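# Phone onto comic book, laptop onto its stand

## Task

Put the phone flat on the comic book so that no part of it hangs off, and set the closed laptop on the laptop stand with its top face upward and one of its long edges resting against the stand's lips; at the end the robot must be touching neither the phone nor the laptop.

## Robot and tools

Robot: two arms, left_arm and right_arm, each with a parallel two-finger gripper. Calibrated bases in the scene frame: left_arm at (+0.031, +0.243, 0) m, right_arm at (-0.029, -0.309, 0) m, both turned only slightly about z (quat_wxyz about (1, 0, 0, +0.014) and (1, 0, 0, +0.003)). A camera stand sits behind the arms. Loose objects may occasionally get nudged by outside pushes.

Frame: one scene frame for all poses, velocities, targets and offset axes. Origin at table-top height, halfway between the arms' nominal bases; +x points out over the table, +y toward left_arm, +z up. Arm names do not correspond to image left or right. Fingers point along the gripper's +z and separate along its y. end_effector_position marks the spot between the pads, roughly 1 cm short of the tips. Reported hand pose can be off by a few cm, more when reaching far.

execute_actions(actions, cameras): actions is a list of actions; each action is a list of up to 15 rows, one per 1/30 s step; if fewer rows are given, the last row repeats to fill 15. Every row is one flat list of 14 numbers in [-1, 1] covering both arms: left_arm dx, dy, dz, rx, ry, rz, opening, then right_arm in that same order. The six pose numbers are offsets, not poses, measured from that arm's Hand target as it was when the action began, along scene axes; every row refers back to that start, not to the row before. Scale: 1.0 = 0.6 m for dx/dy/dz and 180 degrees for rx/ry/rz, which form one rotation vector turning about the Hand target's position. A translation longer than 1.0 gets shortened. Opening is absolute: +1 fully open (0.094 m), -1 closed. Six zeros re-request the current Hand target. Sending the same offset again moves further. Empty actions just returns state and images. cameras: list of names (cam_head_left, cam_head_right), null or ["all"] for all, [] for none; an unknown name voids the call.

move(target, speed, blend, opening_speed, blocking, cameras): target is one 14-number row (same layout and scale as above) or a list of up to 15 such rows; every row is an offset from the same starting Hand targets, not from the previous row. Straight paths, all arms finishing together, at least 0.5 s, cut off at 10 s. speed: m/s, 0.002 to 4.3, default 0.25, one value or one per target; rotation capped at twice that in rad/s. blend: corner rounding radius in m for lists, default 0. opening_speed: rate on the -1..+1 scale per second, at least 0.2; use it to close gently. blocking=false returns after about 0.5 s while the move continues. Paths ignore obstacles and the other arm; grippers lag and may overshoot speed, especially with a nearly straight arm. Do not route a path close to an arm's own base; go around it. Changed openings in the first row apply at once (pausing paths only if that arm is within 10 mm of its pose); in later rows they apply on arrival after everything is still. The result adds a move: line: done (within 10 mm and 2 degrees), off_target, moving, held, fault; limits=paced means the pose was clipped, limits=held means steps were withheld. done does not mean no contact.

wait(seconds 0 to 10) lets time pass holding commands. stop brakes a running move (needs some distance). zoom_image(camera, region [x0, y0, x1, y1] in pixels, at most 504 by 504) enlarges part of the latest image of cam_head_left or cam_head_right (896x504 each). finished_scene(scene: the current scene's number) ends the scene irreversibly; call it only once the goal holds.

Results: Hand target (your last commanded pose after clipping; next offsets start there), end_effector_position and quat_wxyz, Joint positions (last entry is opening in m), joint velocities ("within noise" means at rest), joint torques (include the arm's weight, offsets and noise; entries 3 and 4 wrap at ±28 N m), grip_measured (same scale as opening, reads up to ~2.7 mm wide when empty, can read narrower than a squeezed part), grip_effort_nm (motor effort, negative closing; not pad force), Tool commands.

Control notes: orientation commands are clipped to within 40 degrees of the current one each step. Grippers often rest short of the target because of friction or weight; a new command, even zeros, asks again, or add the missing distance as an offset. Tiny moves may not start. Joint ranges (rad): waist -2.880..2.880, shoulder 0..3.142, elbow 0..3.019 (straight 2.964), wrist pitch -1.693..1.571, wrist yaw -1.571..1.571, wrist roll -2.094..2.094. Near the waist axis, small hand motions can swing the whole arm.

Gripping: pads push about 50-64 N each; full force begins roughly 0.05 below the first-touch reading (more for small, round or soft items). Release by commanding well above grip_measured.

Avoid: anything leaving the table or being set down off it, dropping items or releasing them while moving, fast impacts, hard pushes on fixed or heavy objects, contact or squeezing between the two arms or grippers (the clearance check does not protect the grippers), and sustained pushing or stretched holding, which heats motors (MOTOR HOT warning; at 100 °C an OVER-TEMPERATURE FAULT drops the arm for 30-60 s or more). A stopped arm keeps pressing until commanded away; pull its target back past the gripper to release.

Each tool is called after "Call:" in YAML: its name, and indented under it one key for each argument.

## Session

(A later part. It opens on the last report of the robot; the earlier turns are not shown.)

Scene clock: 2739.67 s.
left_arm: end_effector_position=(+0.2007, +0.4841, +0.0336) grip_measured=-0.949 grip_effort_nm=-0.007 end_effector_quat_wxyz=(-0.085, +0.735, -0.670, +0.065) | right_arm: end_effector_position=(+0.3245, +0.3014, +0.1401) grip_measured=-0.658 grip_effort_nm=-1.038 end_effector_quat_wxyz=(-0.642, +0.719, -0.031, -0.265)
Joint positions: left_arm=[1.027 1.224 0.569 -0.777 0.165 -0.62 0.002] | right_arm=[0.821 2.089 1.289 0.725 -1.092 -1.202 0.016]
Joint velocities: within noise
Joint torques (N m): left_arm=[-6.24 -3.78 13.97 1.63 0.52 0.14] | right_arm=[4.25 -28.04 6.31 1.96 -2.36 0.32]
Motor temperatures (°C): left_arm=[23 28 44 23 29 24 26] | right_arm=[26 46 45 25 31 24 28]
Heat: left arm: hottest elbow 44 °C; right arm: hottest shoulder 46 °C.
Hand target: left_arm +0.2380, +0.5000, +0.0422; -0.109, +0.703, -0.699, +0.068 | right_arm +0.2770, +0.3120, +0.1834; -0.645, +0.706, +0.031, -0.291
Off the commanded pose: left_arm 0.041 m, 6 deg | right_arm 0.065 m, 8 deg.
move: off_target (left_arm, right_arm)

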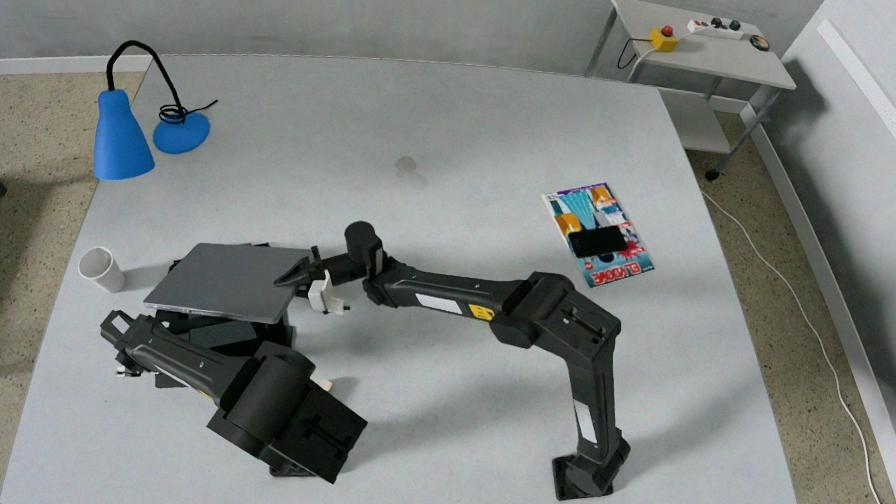

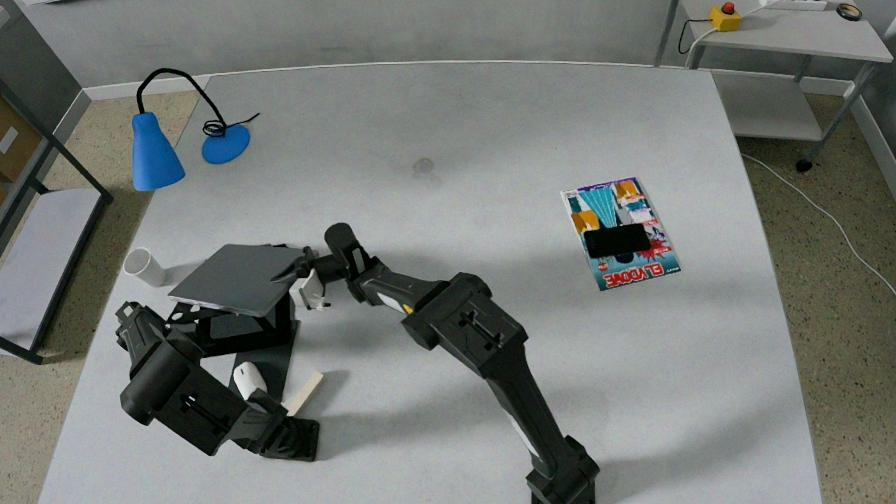

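Call:
move:
  target:
    - [0.04,0,0,0,0,0,-0.95,-0.02,0.0,0.08,0,0,0.0,-0.9]
    - [0.05,0,0,0,0,0,-0.95,-0.1,0.0,0.08,0,0,0.0,-0.9]
  speed: 0.08

Call:
zoom_image:
  camera: "cam_head_left"
  region: [120, 210, 330, 400]

Call:
zoom_image:
  camera: "cam_head_right"
  region: [120, 210, 330, 400]

Scene clock: 2743.90 s.
left_arm: end_effector_position=(+0.2244, +0.4804, +0.0336) grip_measured=-0.949 grip_effort_nm=-0.007 end_effector_quat_wxyz=(-0.080, +0.733, -0.672, +0.065) | right_arm: end_effector_position=(+0.3022, +0.2929, +0.1667) grip_measured=-0.658 grip_effort_nm=-1.043 end_effector_quat_wxyz=(-0.635, +0.724, -0.080, -0.259)
Joint positions: left_arm=[0.946 1.256 0.595 -0.769 0.152 -0.695 0.002] | right_arm=[0.85 1.968 1.19 0.668 -0.989 -1.166 0.016]
Joint velocities: within noise
Joint torques (N m): left_arm=[-6.89 -4.6 15.1 2.07 0.42 0.1] | right_arm=[7.41 -28.57 6.41 2.59 -3.36 0.06]
Motor temperatures (°C): left_arm=[23 28 44 24 29 24 26] | right_arm=[26 46 45 25 34 24 28]
Heat: left arm: hottest elbow 44 °C; right arm: hottest shoulder 46 °C.
Hand target: left_arm +0.2678, +0.5001, +0.0422; -0.109, +0.704, -0.699, +0.067 | right_arm +0.2168, +0.3121, +0.2313; -0.645, +0.706, +0.031, -0.291
Off the commanded pose: left_arm 0.049 m, 6 deg | right_arm 0.109 m, 13 deg.
move: off_target (left_arm, right_arm)

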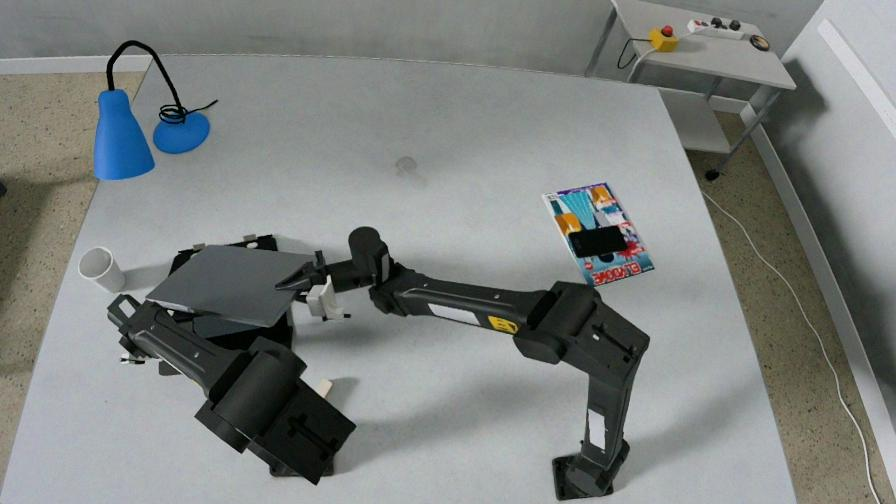

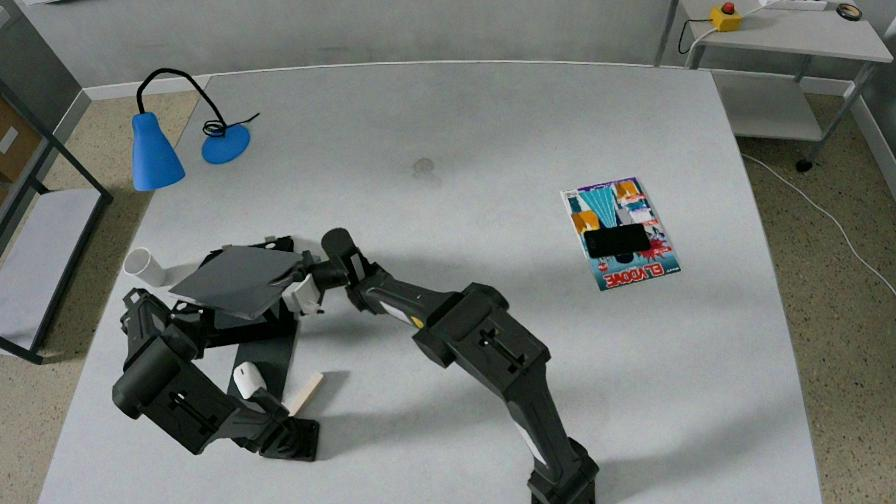

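Scaled by 2.400.

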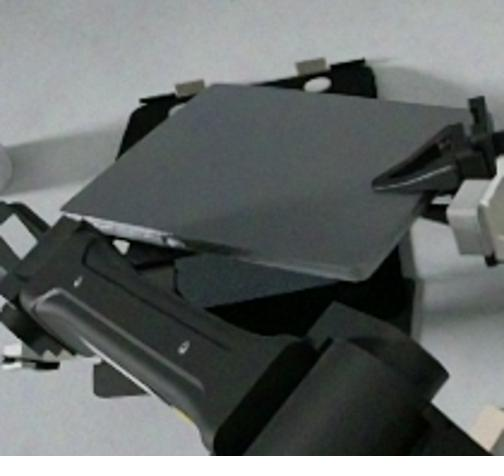

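Scaled by 2.400.

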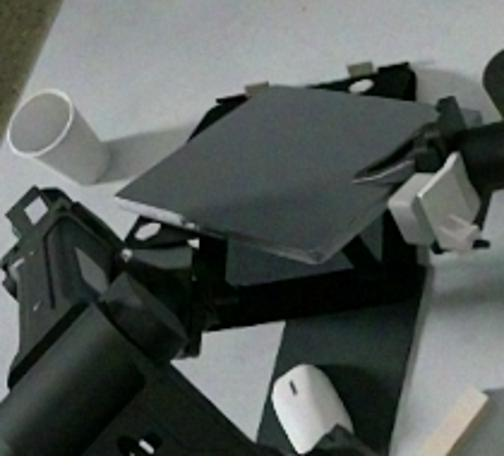

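Call:
move:
  target:
    - [0,0,0,0,0,0,-0.95,0.10,0.0,-0.1,0,0,0.0,-0.9]
    - [0,0,0,0,0,0,-0.95,0.11,0.0,-0.2,0,0,0.0,-0.9]
  speed: 0.08

Call:
zoom_image:
  camera: "cam_head_left"
  region: [120, 210, 330, 400]

Call:
zoom_image:
  camera: "cam_head_right"
  region: [120, 210, 330, 400]

Scene clock: 2750.37 s.
left_arm: end_effector_position=(+0.2271, +0.4821, +0.0332) grip_measured=-0.949 grip_effort_nm=-0.007 end_effector_quat_wxyz=(-0.080, +0.733, -0.672, +0.065) | right_arm: end_effector_position=(+0.3166, +0.2941, +0.1445) grip_measured=-0.656 grip_effort_nm=-1.038 end_effector_quat_wxyz=(+0.658, -0.698, +0.027, +0.281)
Joint positions: left_arm=[0.941 1.266 0.602 -0.765 0.15 -0.699 0.002] | right_arm=[0.82 2.103 1.259 0.896 -1.11 -1.082 0.016]
Joint velocities: within noise
Joint torques (N m): left_arm=[-6.01 -5.19 14.75 1.88 0.43 0.08] | right_arm=[3.84 -17.67 7.65 1.76 -1.79 -0.56]
Motor temperatures (°C): left_arm=[23 28 45 24 29 24 26] | right_arm=[26 46 44 25 39 24 28]
Heat: left arm: hottest elbow 45 °C; right arm: hottest shoulder 46 °C.
Hand target: left_arm +0.2679, +0.5000, +0.0421; -0.109, +0.704, -0.699, +0.068 | right_arm +0.2830, +0.3120, +0.1112; +0.645, -0.706, -0.031, +0.291
Off the commanded pose: left_arm 0.045 m, 6 deg | right_arm 0.051 m, 7 deg.
move: off_target (left_arm, right_arm)

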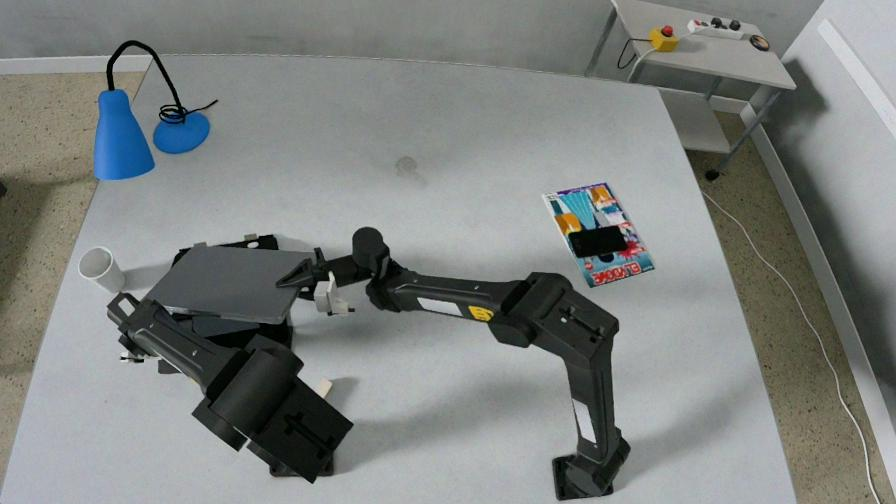

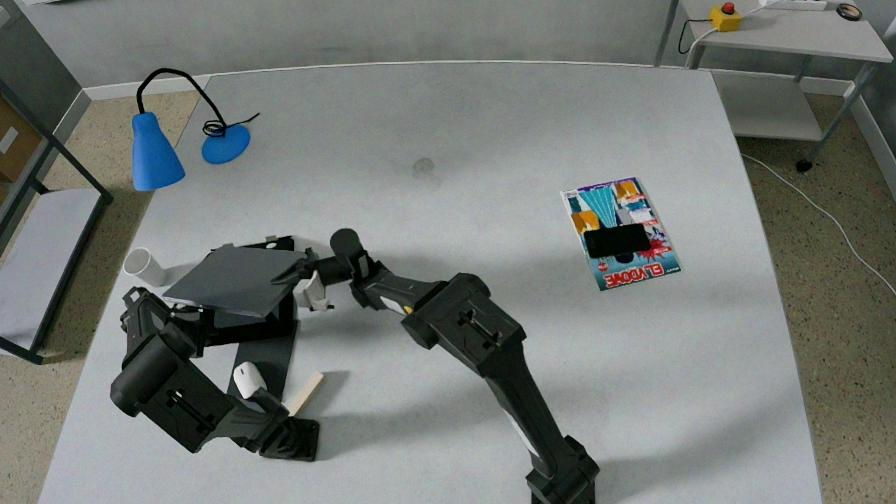

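Scaled by 2.400.

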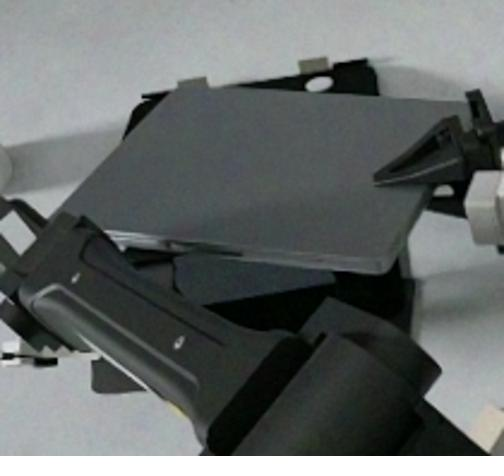

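Scaled by 2.400.

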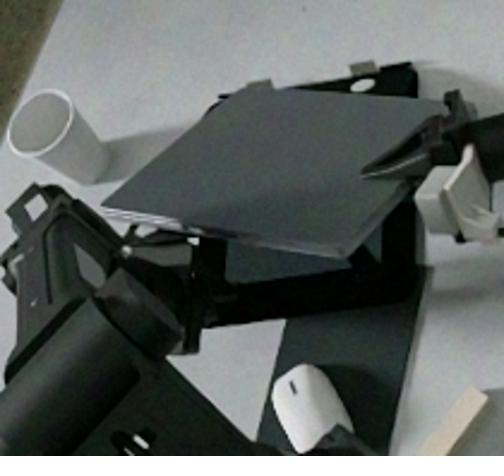

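Call:
move:
  target:
    - [-0.15,0.0,0,0,0,0,-0.95,0,0,0,0,0,0,-0.9]
    - [-0.15,0.0,0,0,0,0,-0.95,0.02,0,-0.05,0,0,0,-0.9]
    - [-0.15,0.0,0,0,0,0,-0.95,0.02,0,-0.05,0,0,0,0.2]
  speed: 0.1
  opening_speed: 0.6

Call:
zoom_image:
  camera: "cam_head_left"
  region: [120, 210, 330, 400]

Call:
zoom_image:
  camera: "cam_head_right"
  region: [120, 210, 330, 400]

Scene clock: 2757.90 s.
left_arm: end_effector_position=(+0.1834, +0.5025, +0.0406) grip_measured=-0.949 grip_effort_nm=-0.007 end_effector_quat_wxyz=(-0.108, +0.701, -0.701, +0.067) | right_arm: end_effector_position=(+0.3203, +0.2959, +0.1217) grip_measured=+0.198 grip_effort_nm=0.032 end_effector_quat_wxyz=(+0.668, -0.695, -0.022, +0.265)
Joint positions: left_arm=[1.129 1.217 0.58 -0.778 0.203 -0.429 0.002] | right_arm=[0.813 2.174 1.298 0.955 -1.16 -1.151 0.056]
Joint velocities: within noise
Joint torques (N m): left_arm=[-0.67 -8.64 7.92 0.28 0.19 0.13] | right_arm=[3.31 -18.37 6.99 0.51 -0.66 -0.03]
Motor temperatures (°C): left_arm=[23 28 45 24 29 24 26] | right_arm=[26 46 44 25 36 24 28]
Heat: left arm: hottest elbow 45 °C; right arm: hottest shoulder 46 °C.
Hand target: left_arm +0.1779, +0.5001, +0.0422; -0.109, +0.704, -0.699, +0.067 | right_arm +0.2949, +0.3120, +0.0813; +0.645, -0.706, -0.031, +0.291
Off the commanded pose: left_arm 0.006 m, 0 deg | right_arm 0.050 m, 4 deg.
move: off_target (right_arm); target 3's new opening was sent with right_arm's hand 0.066 m and 6 deg from that target

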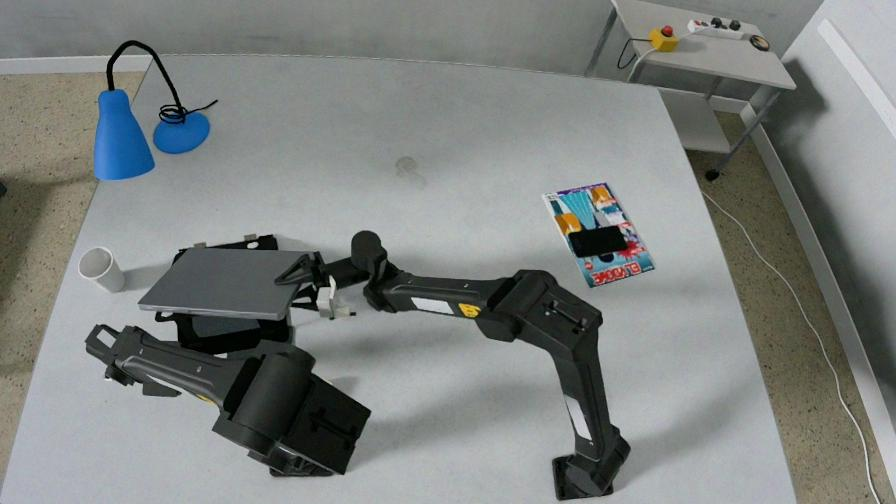

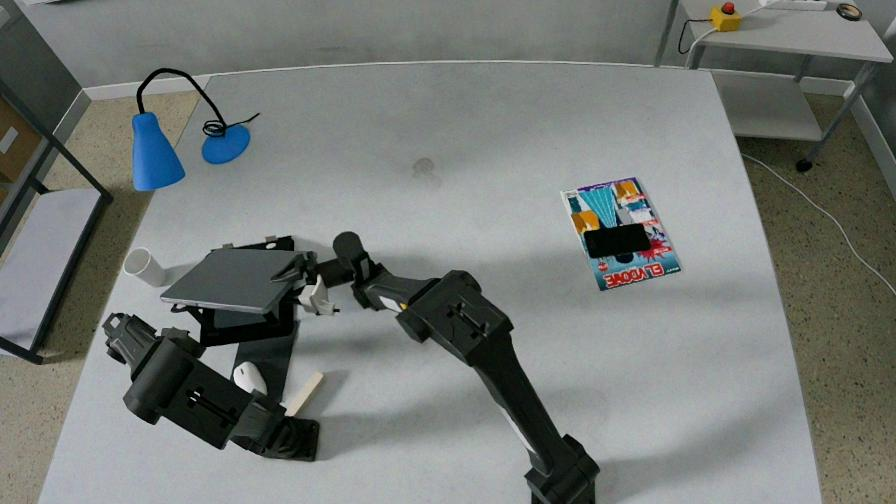

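Scaled by 2.400.

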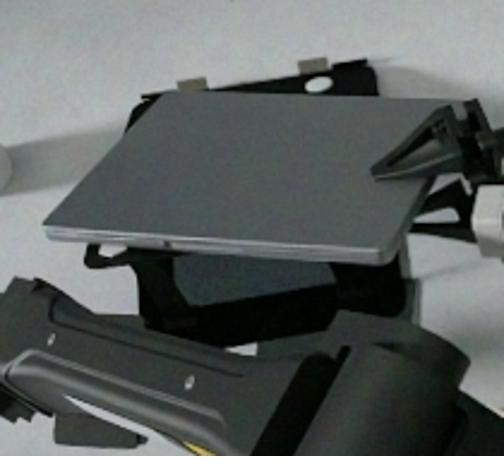

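Scaled by 2.400.

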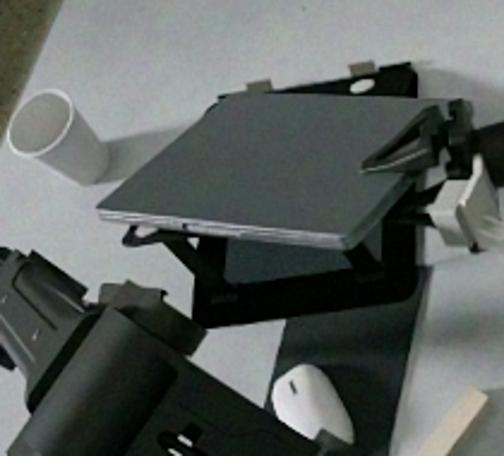

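Call:
move:
  target:
    - [-0.05,0,0,0,0,0,-0.95,0.04,0,0.05,0,0,0,0.2]
    - [-0.05,0,0.3,0,0,0,-0.95,0.04,-0.25,0.05,0,0,0,0.2]
  speed: 0.15

Call:
zoom_image:
  camera: "cam_head_left"
  region: [120, 210, 330, 400]

Call:
zoom_image:
  camera: "cam_head_right"
  region: [120, 210, 330, 400]

Scene clock: 2763.00 s.
left_arm: end_effector_position=(+0.1461, +0.4816, +0.1920) grip_measured=-0.949 grip_effort_nm=-0.007 end_effector_quat_wxyz=(-0.078, +0.705, -0.700, +0.082) | right_arm: end_effector_position=(+0.3189, +0.1673, +0.1040) grip_measured=+0.200 grip_effort_nm=0.002 end_effector_quat_wxyz=(-0.640, +0.708, +0.026, -0.299)
Joint positions: left_arm=[1.236 0.981 0.856 -1.38 0.218 -0.321 0.002] | right_arm=[0.641 2.065 1.043 1.008 -1.397 -1.185 0.056]
Joint velocities: within noise
Joint torques (N m): left_arm=[-0.32 -7.06 16.87 0.14 0.17 0.16] | right_arm=[0.03 -21.77 4.15 1.62 -0.07 0.22]
Motor temperatures (°C): left_arm=[23 28 44 24 28 24 26] | right_arm=[26 46 44 25 35 24 27]
Heat: left arm: hottest elbow 44 °C; right arm: hottest shoulder 46 °C.
Hand target: left_arm +0.1479, +0.5000, +0.2221; -0.109, +0.704, -0.699, +0.068 | right_arm +0.3189, +0.1620, +0.1113; -0.645, +0.706, +0.031, -0.291
Off the commanded pose: left_arm 0.035 m, 4 deg | right_arm 0.009 m, 1 deg.
move: off_target (left_arm)

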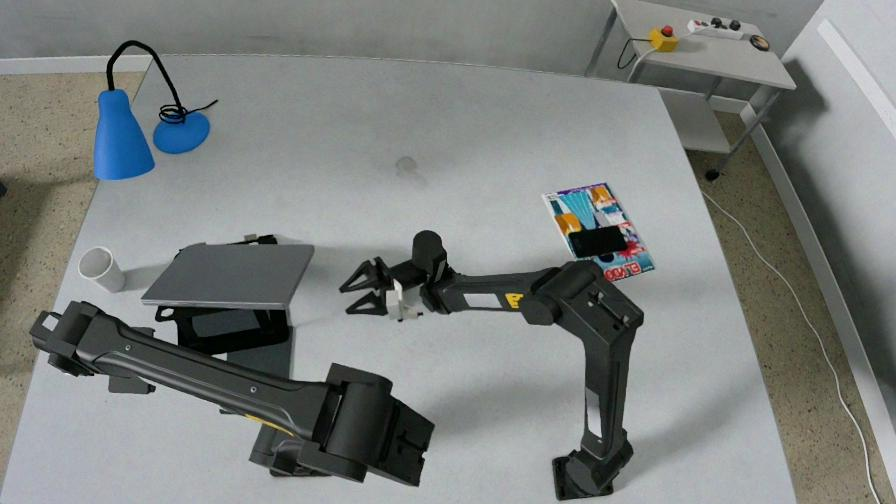

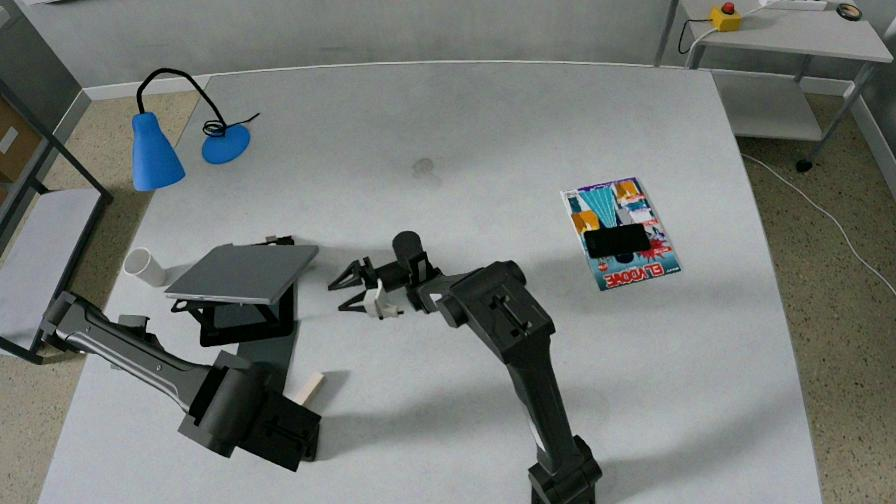

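Scaled by 2.400.

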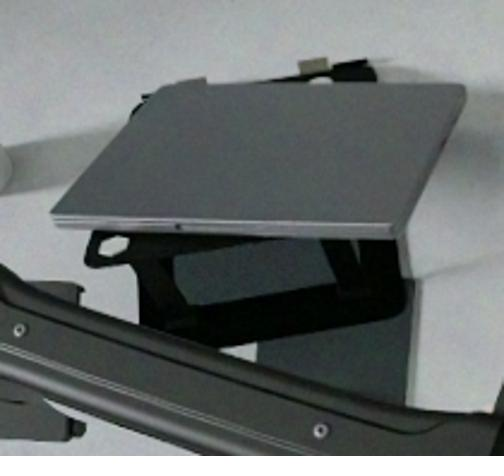

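Scaled by 2.400.

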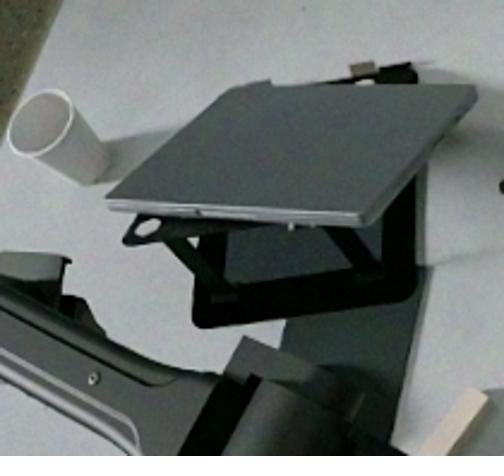

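Call:
move:
  target:
    - [0.1,0.1,0.1,0,0,0,-0.95,0.077,-0.05,-0.012,0,0,-0.14,0.2]
    - [0.1,0.1,0.1,0,0,0,-0.95,0.077,0.14,-0.012,0,0,-0.14,0.2]
  speed: 0.15

Call:
zoom_image:
  camera: "cam_head_left"
  region: [200, 210, 380, 330]

Call:
zoom_image:
  camera: "cam_head_right"
  region: [200, 210, 380, 330]

Scene clock: 2778.70 s.
left_arm: end_effector_position=(+0.1967, +0.5457, +0.2557) grip_measured=-0.949 grip_effort_nm=-0.007 end_effector_quat_wxyz=(-0.087, +0.709, -0.696, +0.077) | right_arm: end_effector_position=(+0.3586, +0.2330, +0.1064) grip_measured=+0.200 grip_effort_nm=0.002 end_effector_quat_wxyz=(+0.691, -0.696, +0.129, +0.144)
Joint positions: left_arm=[1.147 1.168 1.15 -1.447 0.208 -0.425 0.002] | right_arm=[0.751 2.066 1.051 1.011 -0.836 -1.185 0.056]
Joint velocities: within noise
Joint torques (N m): left_arm=[-2.32 -8.35 17.43 0.09 0 -0.06] | right_arm=[1.14 -18.49 8.68 0.95 0.07 0.18]
Motor temperatures (°C): left_arm=[23 28 45 23 28 24 26] | right_arm=[26 45 42 25 31 24 27]
Heat: left arm: hottest elbow 45 °C; right arm: hottest shoulder 45 °C.
Hand target: left_arm +0.2079, +0.5600, +0.2821; -0.109, +0.704, -0.699, +0.068 | right_arm +0.3651, +0.2460, +0.1040; +0.693, -0.696, +0.124, +0.144
Off the commanded pose: left_arm 0.032 m, 3 deg | right_arm 0.015 m, 1 deg.
move: off_target (left_arm, right_arm)

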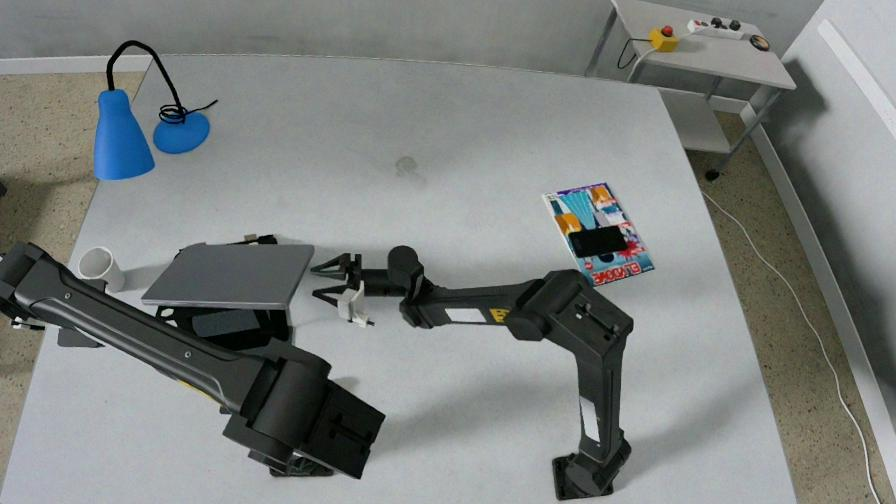

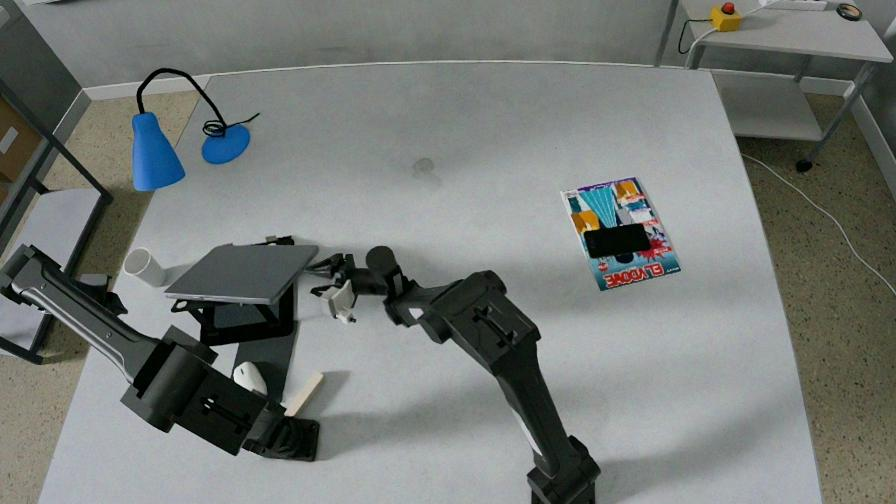

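Scaled by 2.800.

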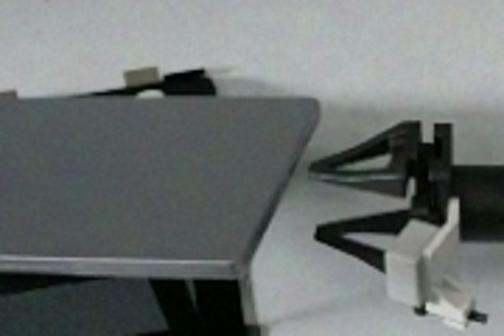

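Scaled by 2.800.

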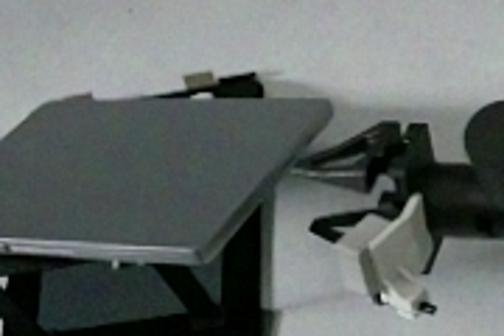

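Call:
move:
  target:
    - [0,0,0,0,0,0,-0.95,0.01,0.04,0.01,0,0,0,0.2]
  speed: 0.05

Call:
zoom_image:
  camera: "cam_head_left"
  region: [200, 210, 380, 330]

Call:
zoom_image:
  camera: "cam_head_right"
  region: [200, 210, 380, 330]

Scene clock: 2782.17 s.
left_arm: end_effector_position=(+0.1966, +0.5457, +0.2557) grip_measured=-0.949 grip_effort_nm=-0.007 end_effector_quat_wxyz=(-0.087, +0.709, -0.696, +0.077) | right_arm: end_effector_position=(+0.3659, +0.2549, +0.1128) grip_measured=+0.200 grip_effort_nm=0.002 end_effector_quat_wxyz=(+0.692, -0.696, +0.130, +0.143)
Joint positions: left_arm=[1.147 1.168 1.15 -1.447 0.208 -0.425 0.002] | right_arm=[0.771 2.081 1.115 0.961 -0.814 -1.185 0.056]
Joint velocities: within noise
Joint torques (N m): left_arm=[-2.14 -8.76 17.74 0.13 -0.05 -0.04] | right_arm=[1.26 -18.67 9.29 1.01 0.07 0.18]
Motor temperatures (°C): left_arm=[23 28 46 23 28 24 26] | right_arm=[26 44 43 25 31 24 27]
Heat: left arm: hottest elbow 46 °C; right arm: hottest shoulder 44 °C.
Hand target: left_arm +0.2079, +0.5600, +0.2821; -0.109, +0.704, -0.699, +0.067 | right_arm +0.3711, +0.2700, +0.1100; +0.693, -0.696, +0.124, +0.144
Off the commanded pose: left_arm 0.032 m, 3 deg | right_arm 0.016 m, 1 deg.
move: off_target (left_arm, right_arm)

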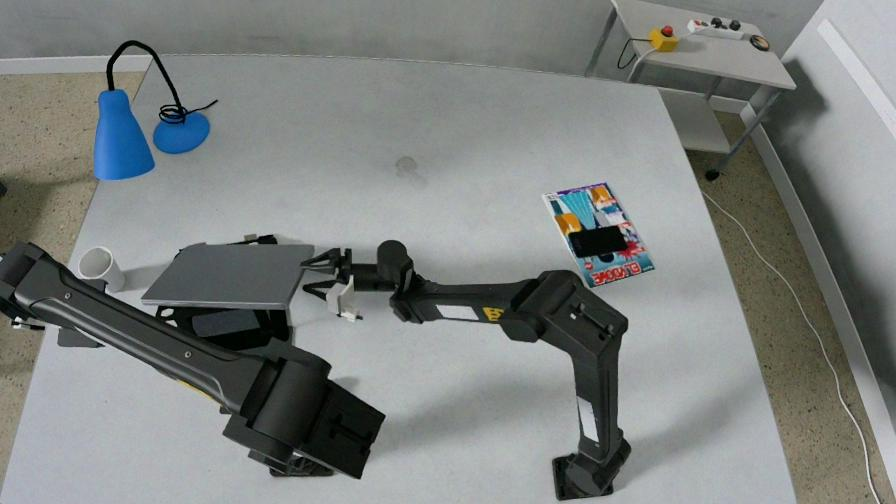

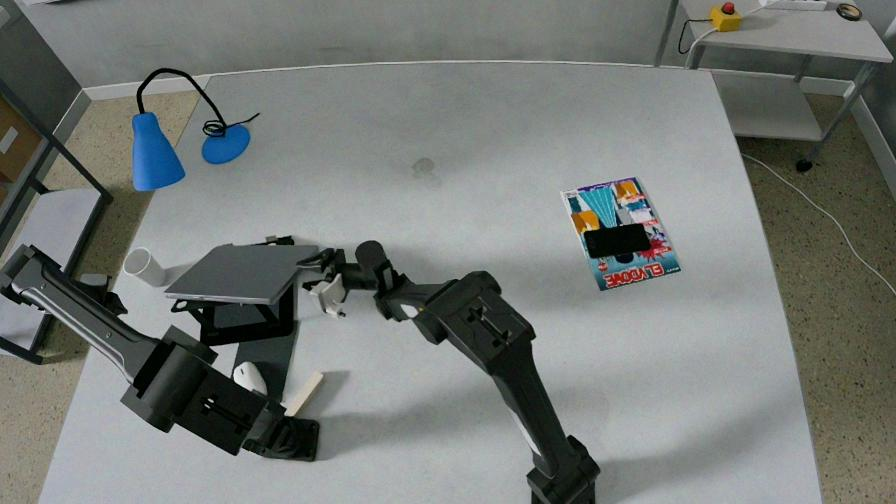

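Scaled by 2.800.

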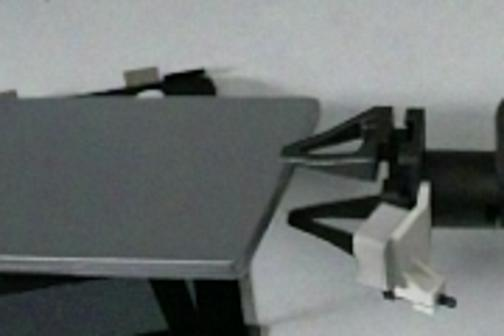

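Scaled by 2.800.

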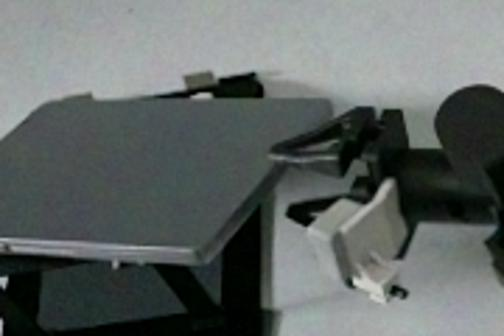

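Good. Insert and pinch, then move along +x.

Call:
move:
  target:
    - [0,0,0,0,0,0,-0.95,0,0.05,-0.003,0,0,0,0.2]
    - [0,0,0,0,0,0,-0.95,0,0.05,-0.003,0,0,0,-0.9]
    - [0,0,0,0,0,0,-0.95,0.06,0.05,-0.006,0,0,0,-0.9]
  speed: 0.05
  opening_speed: 0.7

Call:
zoom_image:
  camera: "cam_head_left"
  region: [140, 210, 340, 330]

Call:
zoom_image:
  camera: "cam_head_right"
  region: [140, 210, 340, 330]

Scene clock: 2788.70 s.
left_arm: end_effector_position=(+0.1966, +0.5457, +0.2557) grip_measured=-0.949 grip_effort_nm=-0.007 end_effector_quat_wxyz=(-0.087, +0.709, -0.696, +0.077) | right_arm: end_effector_position=(+0.3837, +0.2887, +0.1144) grip_measured=-0.641 grip_effort_nm=-1.028 end_effector_quat_wxyz=(+0.685, -0.696, +0.134, +0.170)
Joint positions: left_arm=[1.147 1.168 1.15 -1.447 0.208 -0.425 0.002] | right_arm=[0.784 2.141 1.251 0.883 -0.833 -1.142 0.017]
Joint velocities: within noise
Joint torques (N m): left_arm=[-1.96 -7.71 17.57 0.09 -0.02 -0.05] | right_arm=[-0.15 -18.96 11.29 1.24 0.47 -0.19]
Motor temperatures (°C): left_arm=[23 28 48 23 28 24 26] | right_arm=[26 44 43 25 30 24 27]
Heat: left arm: hottest elbow 48 °C; right arm: hottest shoulder 44 °C.
Hand target: left_arm +0.2079, +0.5600, +0.2821; -0.109, +0.704, -0.699, +0.067 | right_arm +0.4069, +0.3001, +0.1065; +0.693, -0.696, +0.124, +0.144
Off the commanded pose: left_arm 0.032 m, 3 deg | right_arm 0.027 m, 3 deg.
move: off_target (left_arm, right_arm); target 2's new opening was sent with right_arm's hand 0.017 m and 1 deg from that target

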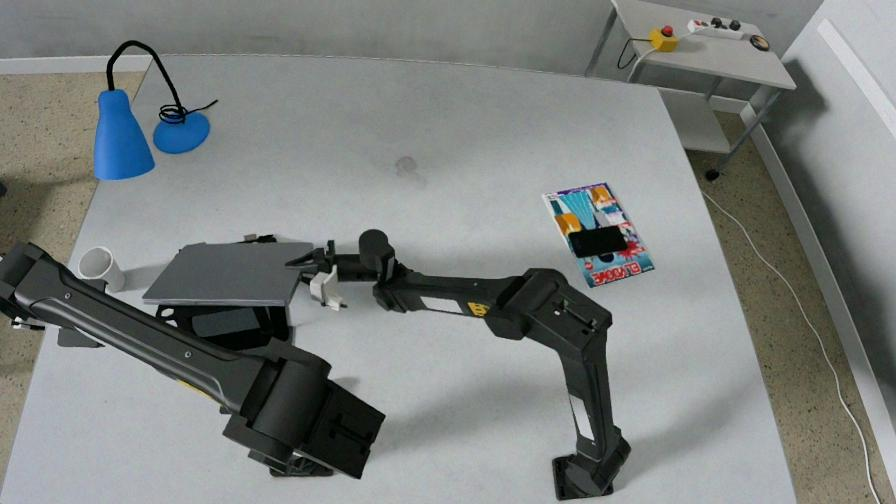

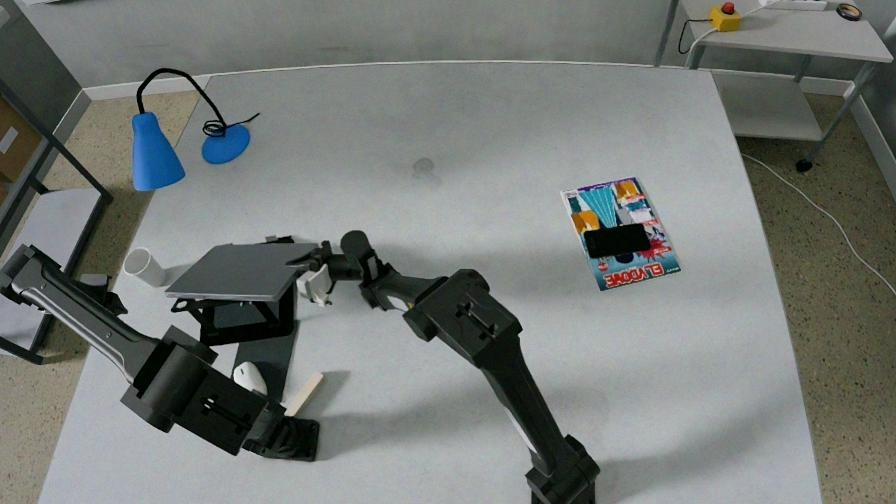

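Scaled by 2.520.

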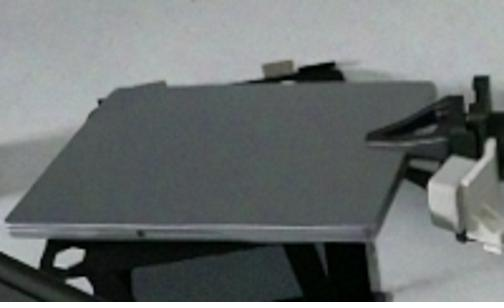

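Scaled by 2.520.

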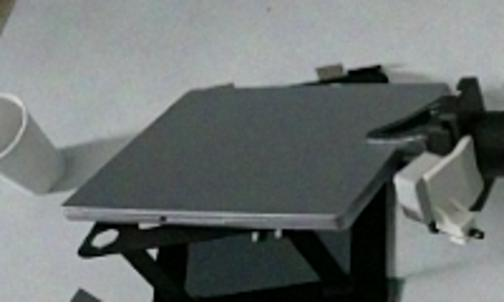

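Call:
move:
  target:
    - [0,0,0,0,0,0,-0.95,-0.02,0,-0.04,0,0,0,-0.9]
    - [0,0,0,0,0,0,-0.95,0.05,0,-0.055,0,0,0,-0.9]
  speed: 0.05

Call:
zoom_image:
  camera: "cam_head_left"
  region: [140, 210, 340, 330]

Call:
zoom_image:
  camera: "cam_head_right"
  region: [140, 210, 340, 330]

Scene clock: 2793.20 s.
left_arm: end_effector_position=(+0.1966, +0.5457, +0.2557) grip_measured=-0.949 grip_effort_nm=-0.007 end_effector_quat_wxyz=(-0.087, +0.709, -0.696, +0.077) | right_arm: end_effector_position=(+0.4111, +0.2950, +0.0977) grip_measured=-0.642 grip_effort_nm=-1.033 end_effector_quat_wxyz=(+0.689, -0.690, +0.129, +0.182)
Joint positions: left_arm=[1.147 1.168 1.15 -1.447 0.208 -0.425 0.002] | right_arm=[0.756 2.231 1.35 0.905 -0.882 -1.108 0.017]
Joint velocities: within noise
Joint torques (N m): left_arm=[-2.32 -8.23 17.35 0.08 -0.01 -0.06] | right_arm=[-0.62 -19.49 10.18 0.91 1.03 -0.5]
Motor temperatures (°C): left_arm=[23 28 49 23 28 24 26] | right_arm=[26 45 43 25 30 24 27]
Heat: left arm: hottest elbow 49 °C; right arm: hottest shoulder 45 °C.
Hand target: left_arm +0.2079, +0.5600, +0.2821; -0.109, +0.704, -0.699, +0.067 | right_arm +0.4371, +0.2999, +0.0734; +0.693, -0.696, +0.124, +0.144
Off the commanded pose: left_arm 0.032 m, 3 deg | right_arm 0.036 m, 5 deg.
move: off_target (left_arm, right_arm)

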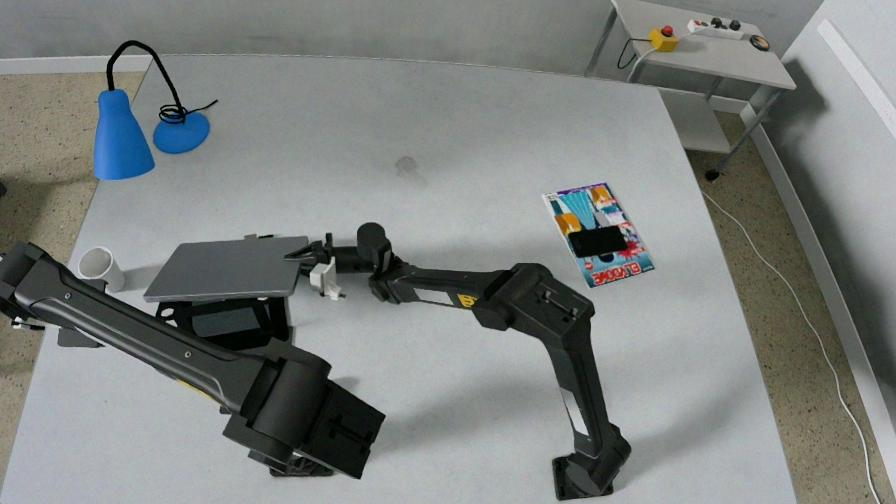

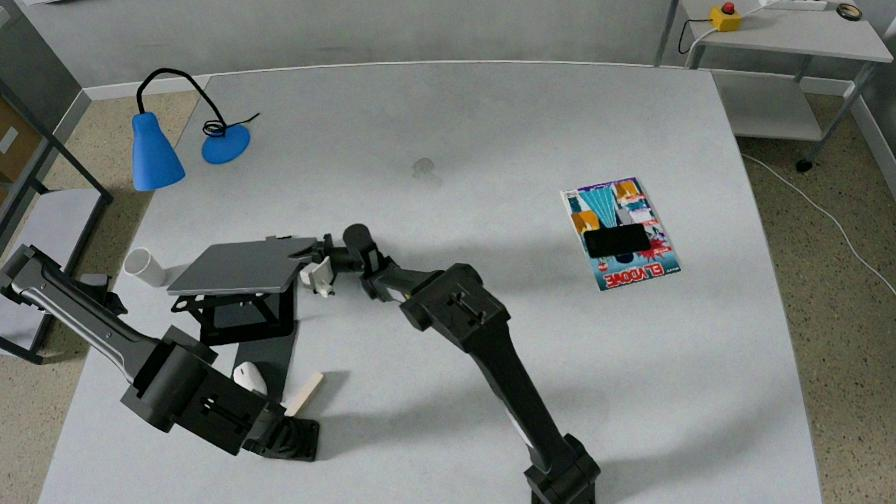

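Scaled by 2.520.

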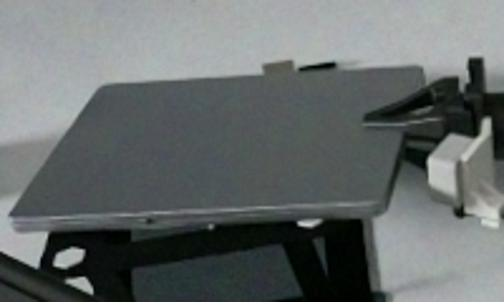

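Scaled by 2.520.

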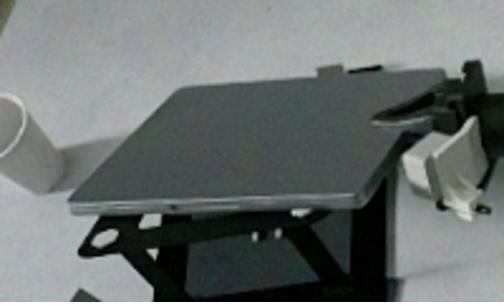

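Call:
move:
  target:
    - [0,0,0,0,0,0,-0.95,-0.02,0,0.03,0,0,0,-0.9]
    - [0,0,0,0,0,0,-0.95,-0.02,0,0.03,0,0,0,0.2]
    - [0,0,0,0,0,0,-0.95,-0.02,-0.2,0.03,0,0,0,0.2]
  speed: 0.1
  opening_speed: 0.7

Call:
zoom_image:
  camera: "cam_head_left"
  region: [140, 210, 340, 330]

Call:
zoom_image:
  camera: "cam_head_right"
  region: [140, 210, 340, 330]

Call:
zoom_image:
  camera: "cam_head_left"
  region: [170, 220, 280, 270]

Scene clock: 2803.93 s.
left_arm: end_effector_position=(+0.1966, +0.5457, +0.2557) grip_measured=-0.949 grip_effort_nm=-0.007 end_effector_quat_wxyz=(-0.087, +0.709, -0.696, +0.077) | right_arm: end_effector_position=(+0.4242, +0.1852, +0.0785) grip_measured=+0.199 grip_effort_nm=0.046 end_effector_quat_wxyz=(+0.685, -0.699, +0.133, +0.154)
Joint positions: left_arm=[1.147 1.168 1.15 -1.447 0.208 -0.425 0.002] | right_arm=[0.606 2.154 1.13 0.999 -0.993 -1.182 0.056]
Joint velocities: within noise
Joint torques (N m): left_arm=[-2.55 -8.35 17.44 0.12 -0.02 -0.05] | right_arm=[0.03 -23.77 4.31 1.83 -0.06 0.17]
Motor temperatures (°C): left_arm=[23 28 50 23 28 24 26] | right_arm=[26 45 45 25 30 24 27]
Heat: left arm: hottest elbow 50 °C; right arm: hottest shoulder 45 °C.
Hand target: left_arm +0.2079, +0.5600, +0.2821; -0.109, +0.704, -0.699, +0.067 | right_arm +0.4251, +0.1799, +0.0914; +0.693, -0.695, +0.124, +0.144
Off the commanded pose: left_arm 0.032 m, 3 deg | right_arm 0.014 m, 2 deg.
move: off_target (left_arm, right_arm); target 2's new opening was sent with right_arm's hand 0.015 m and 5 deg from that target

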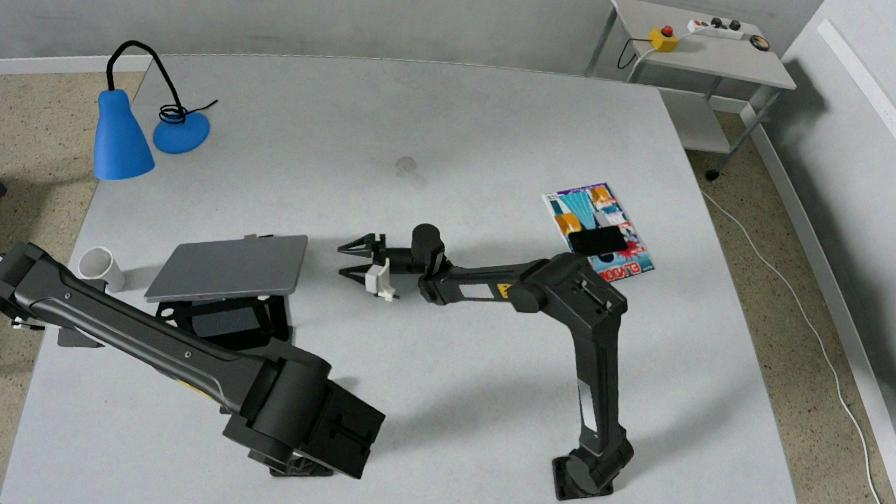

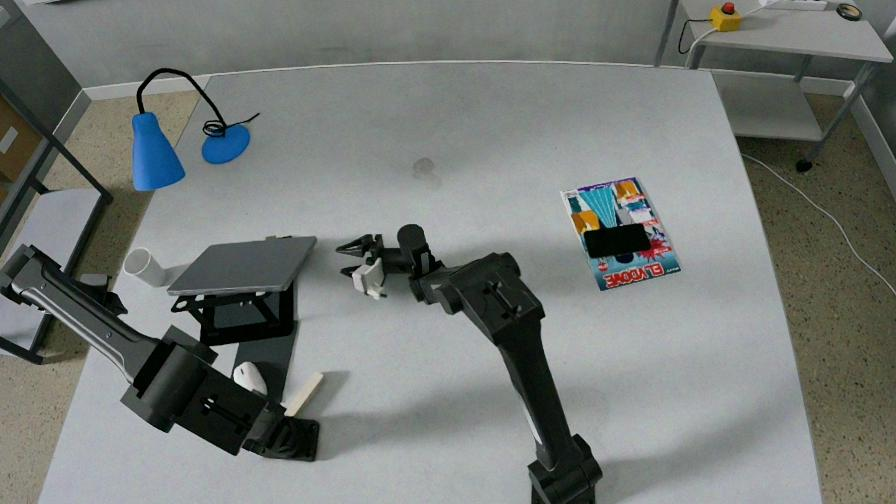

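Scaled by 2.520.

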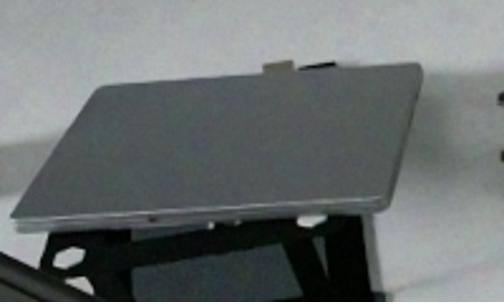

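Scaled by 2.520.

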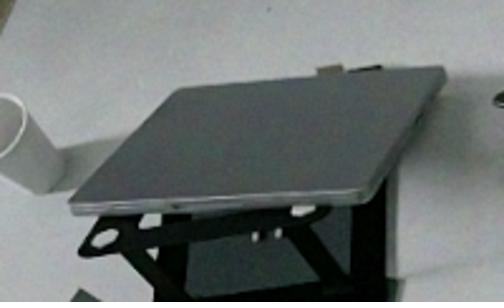

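Scaled by 4.582.

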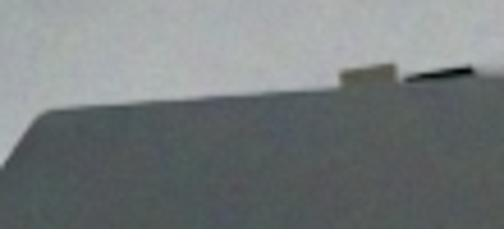

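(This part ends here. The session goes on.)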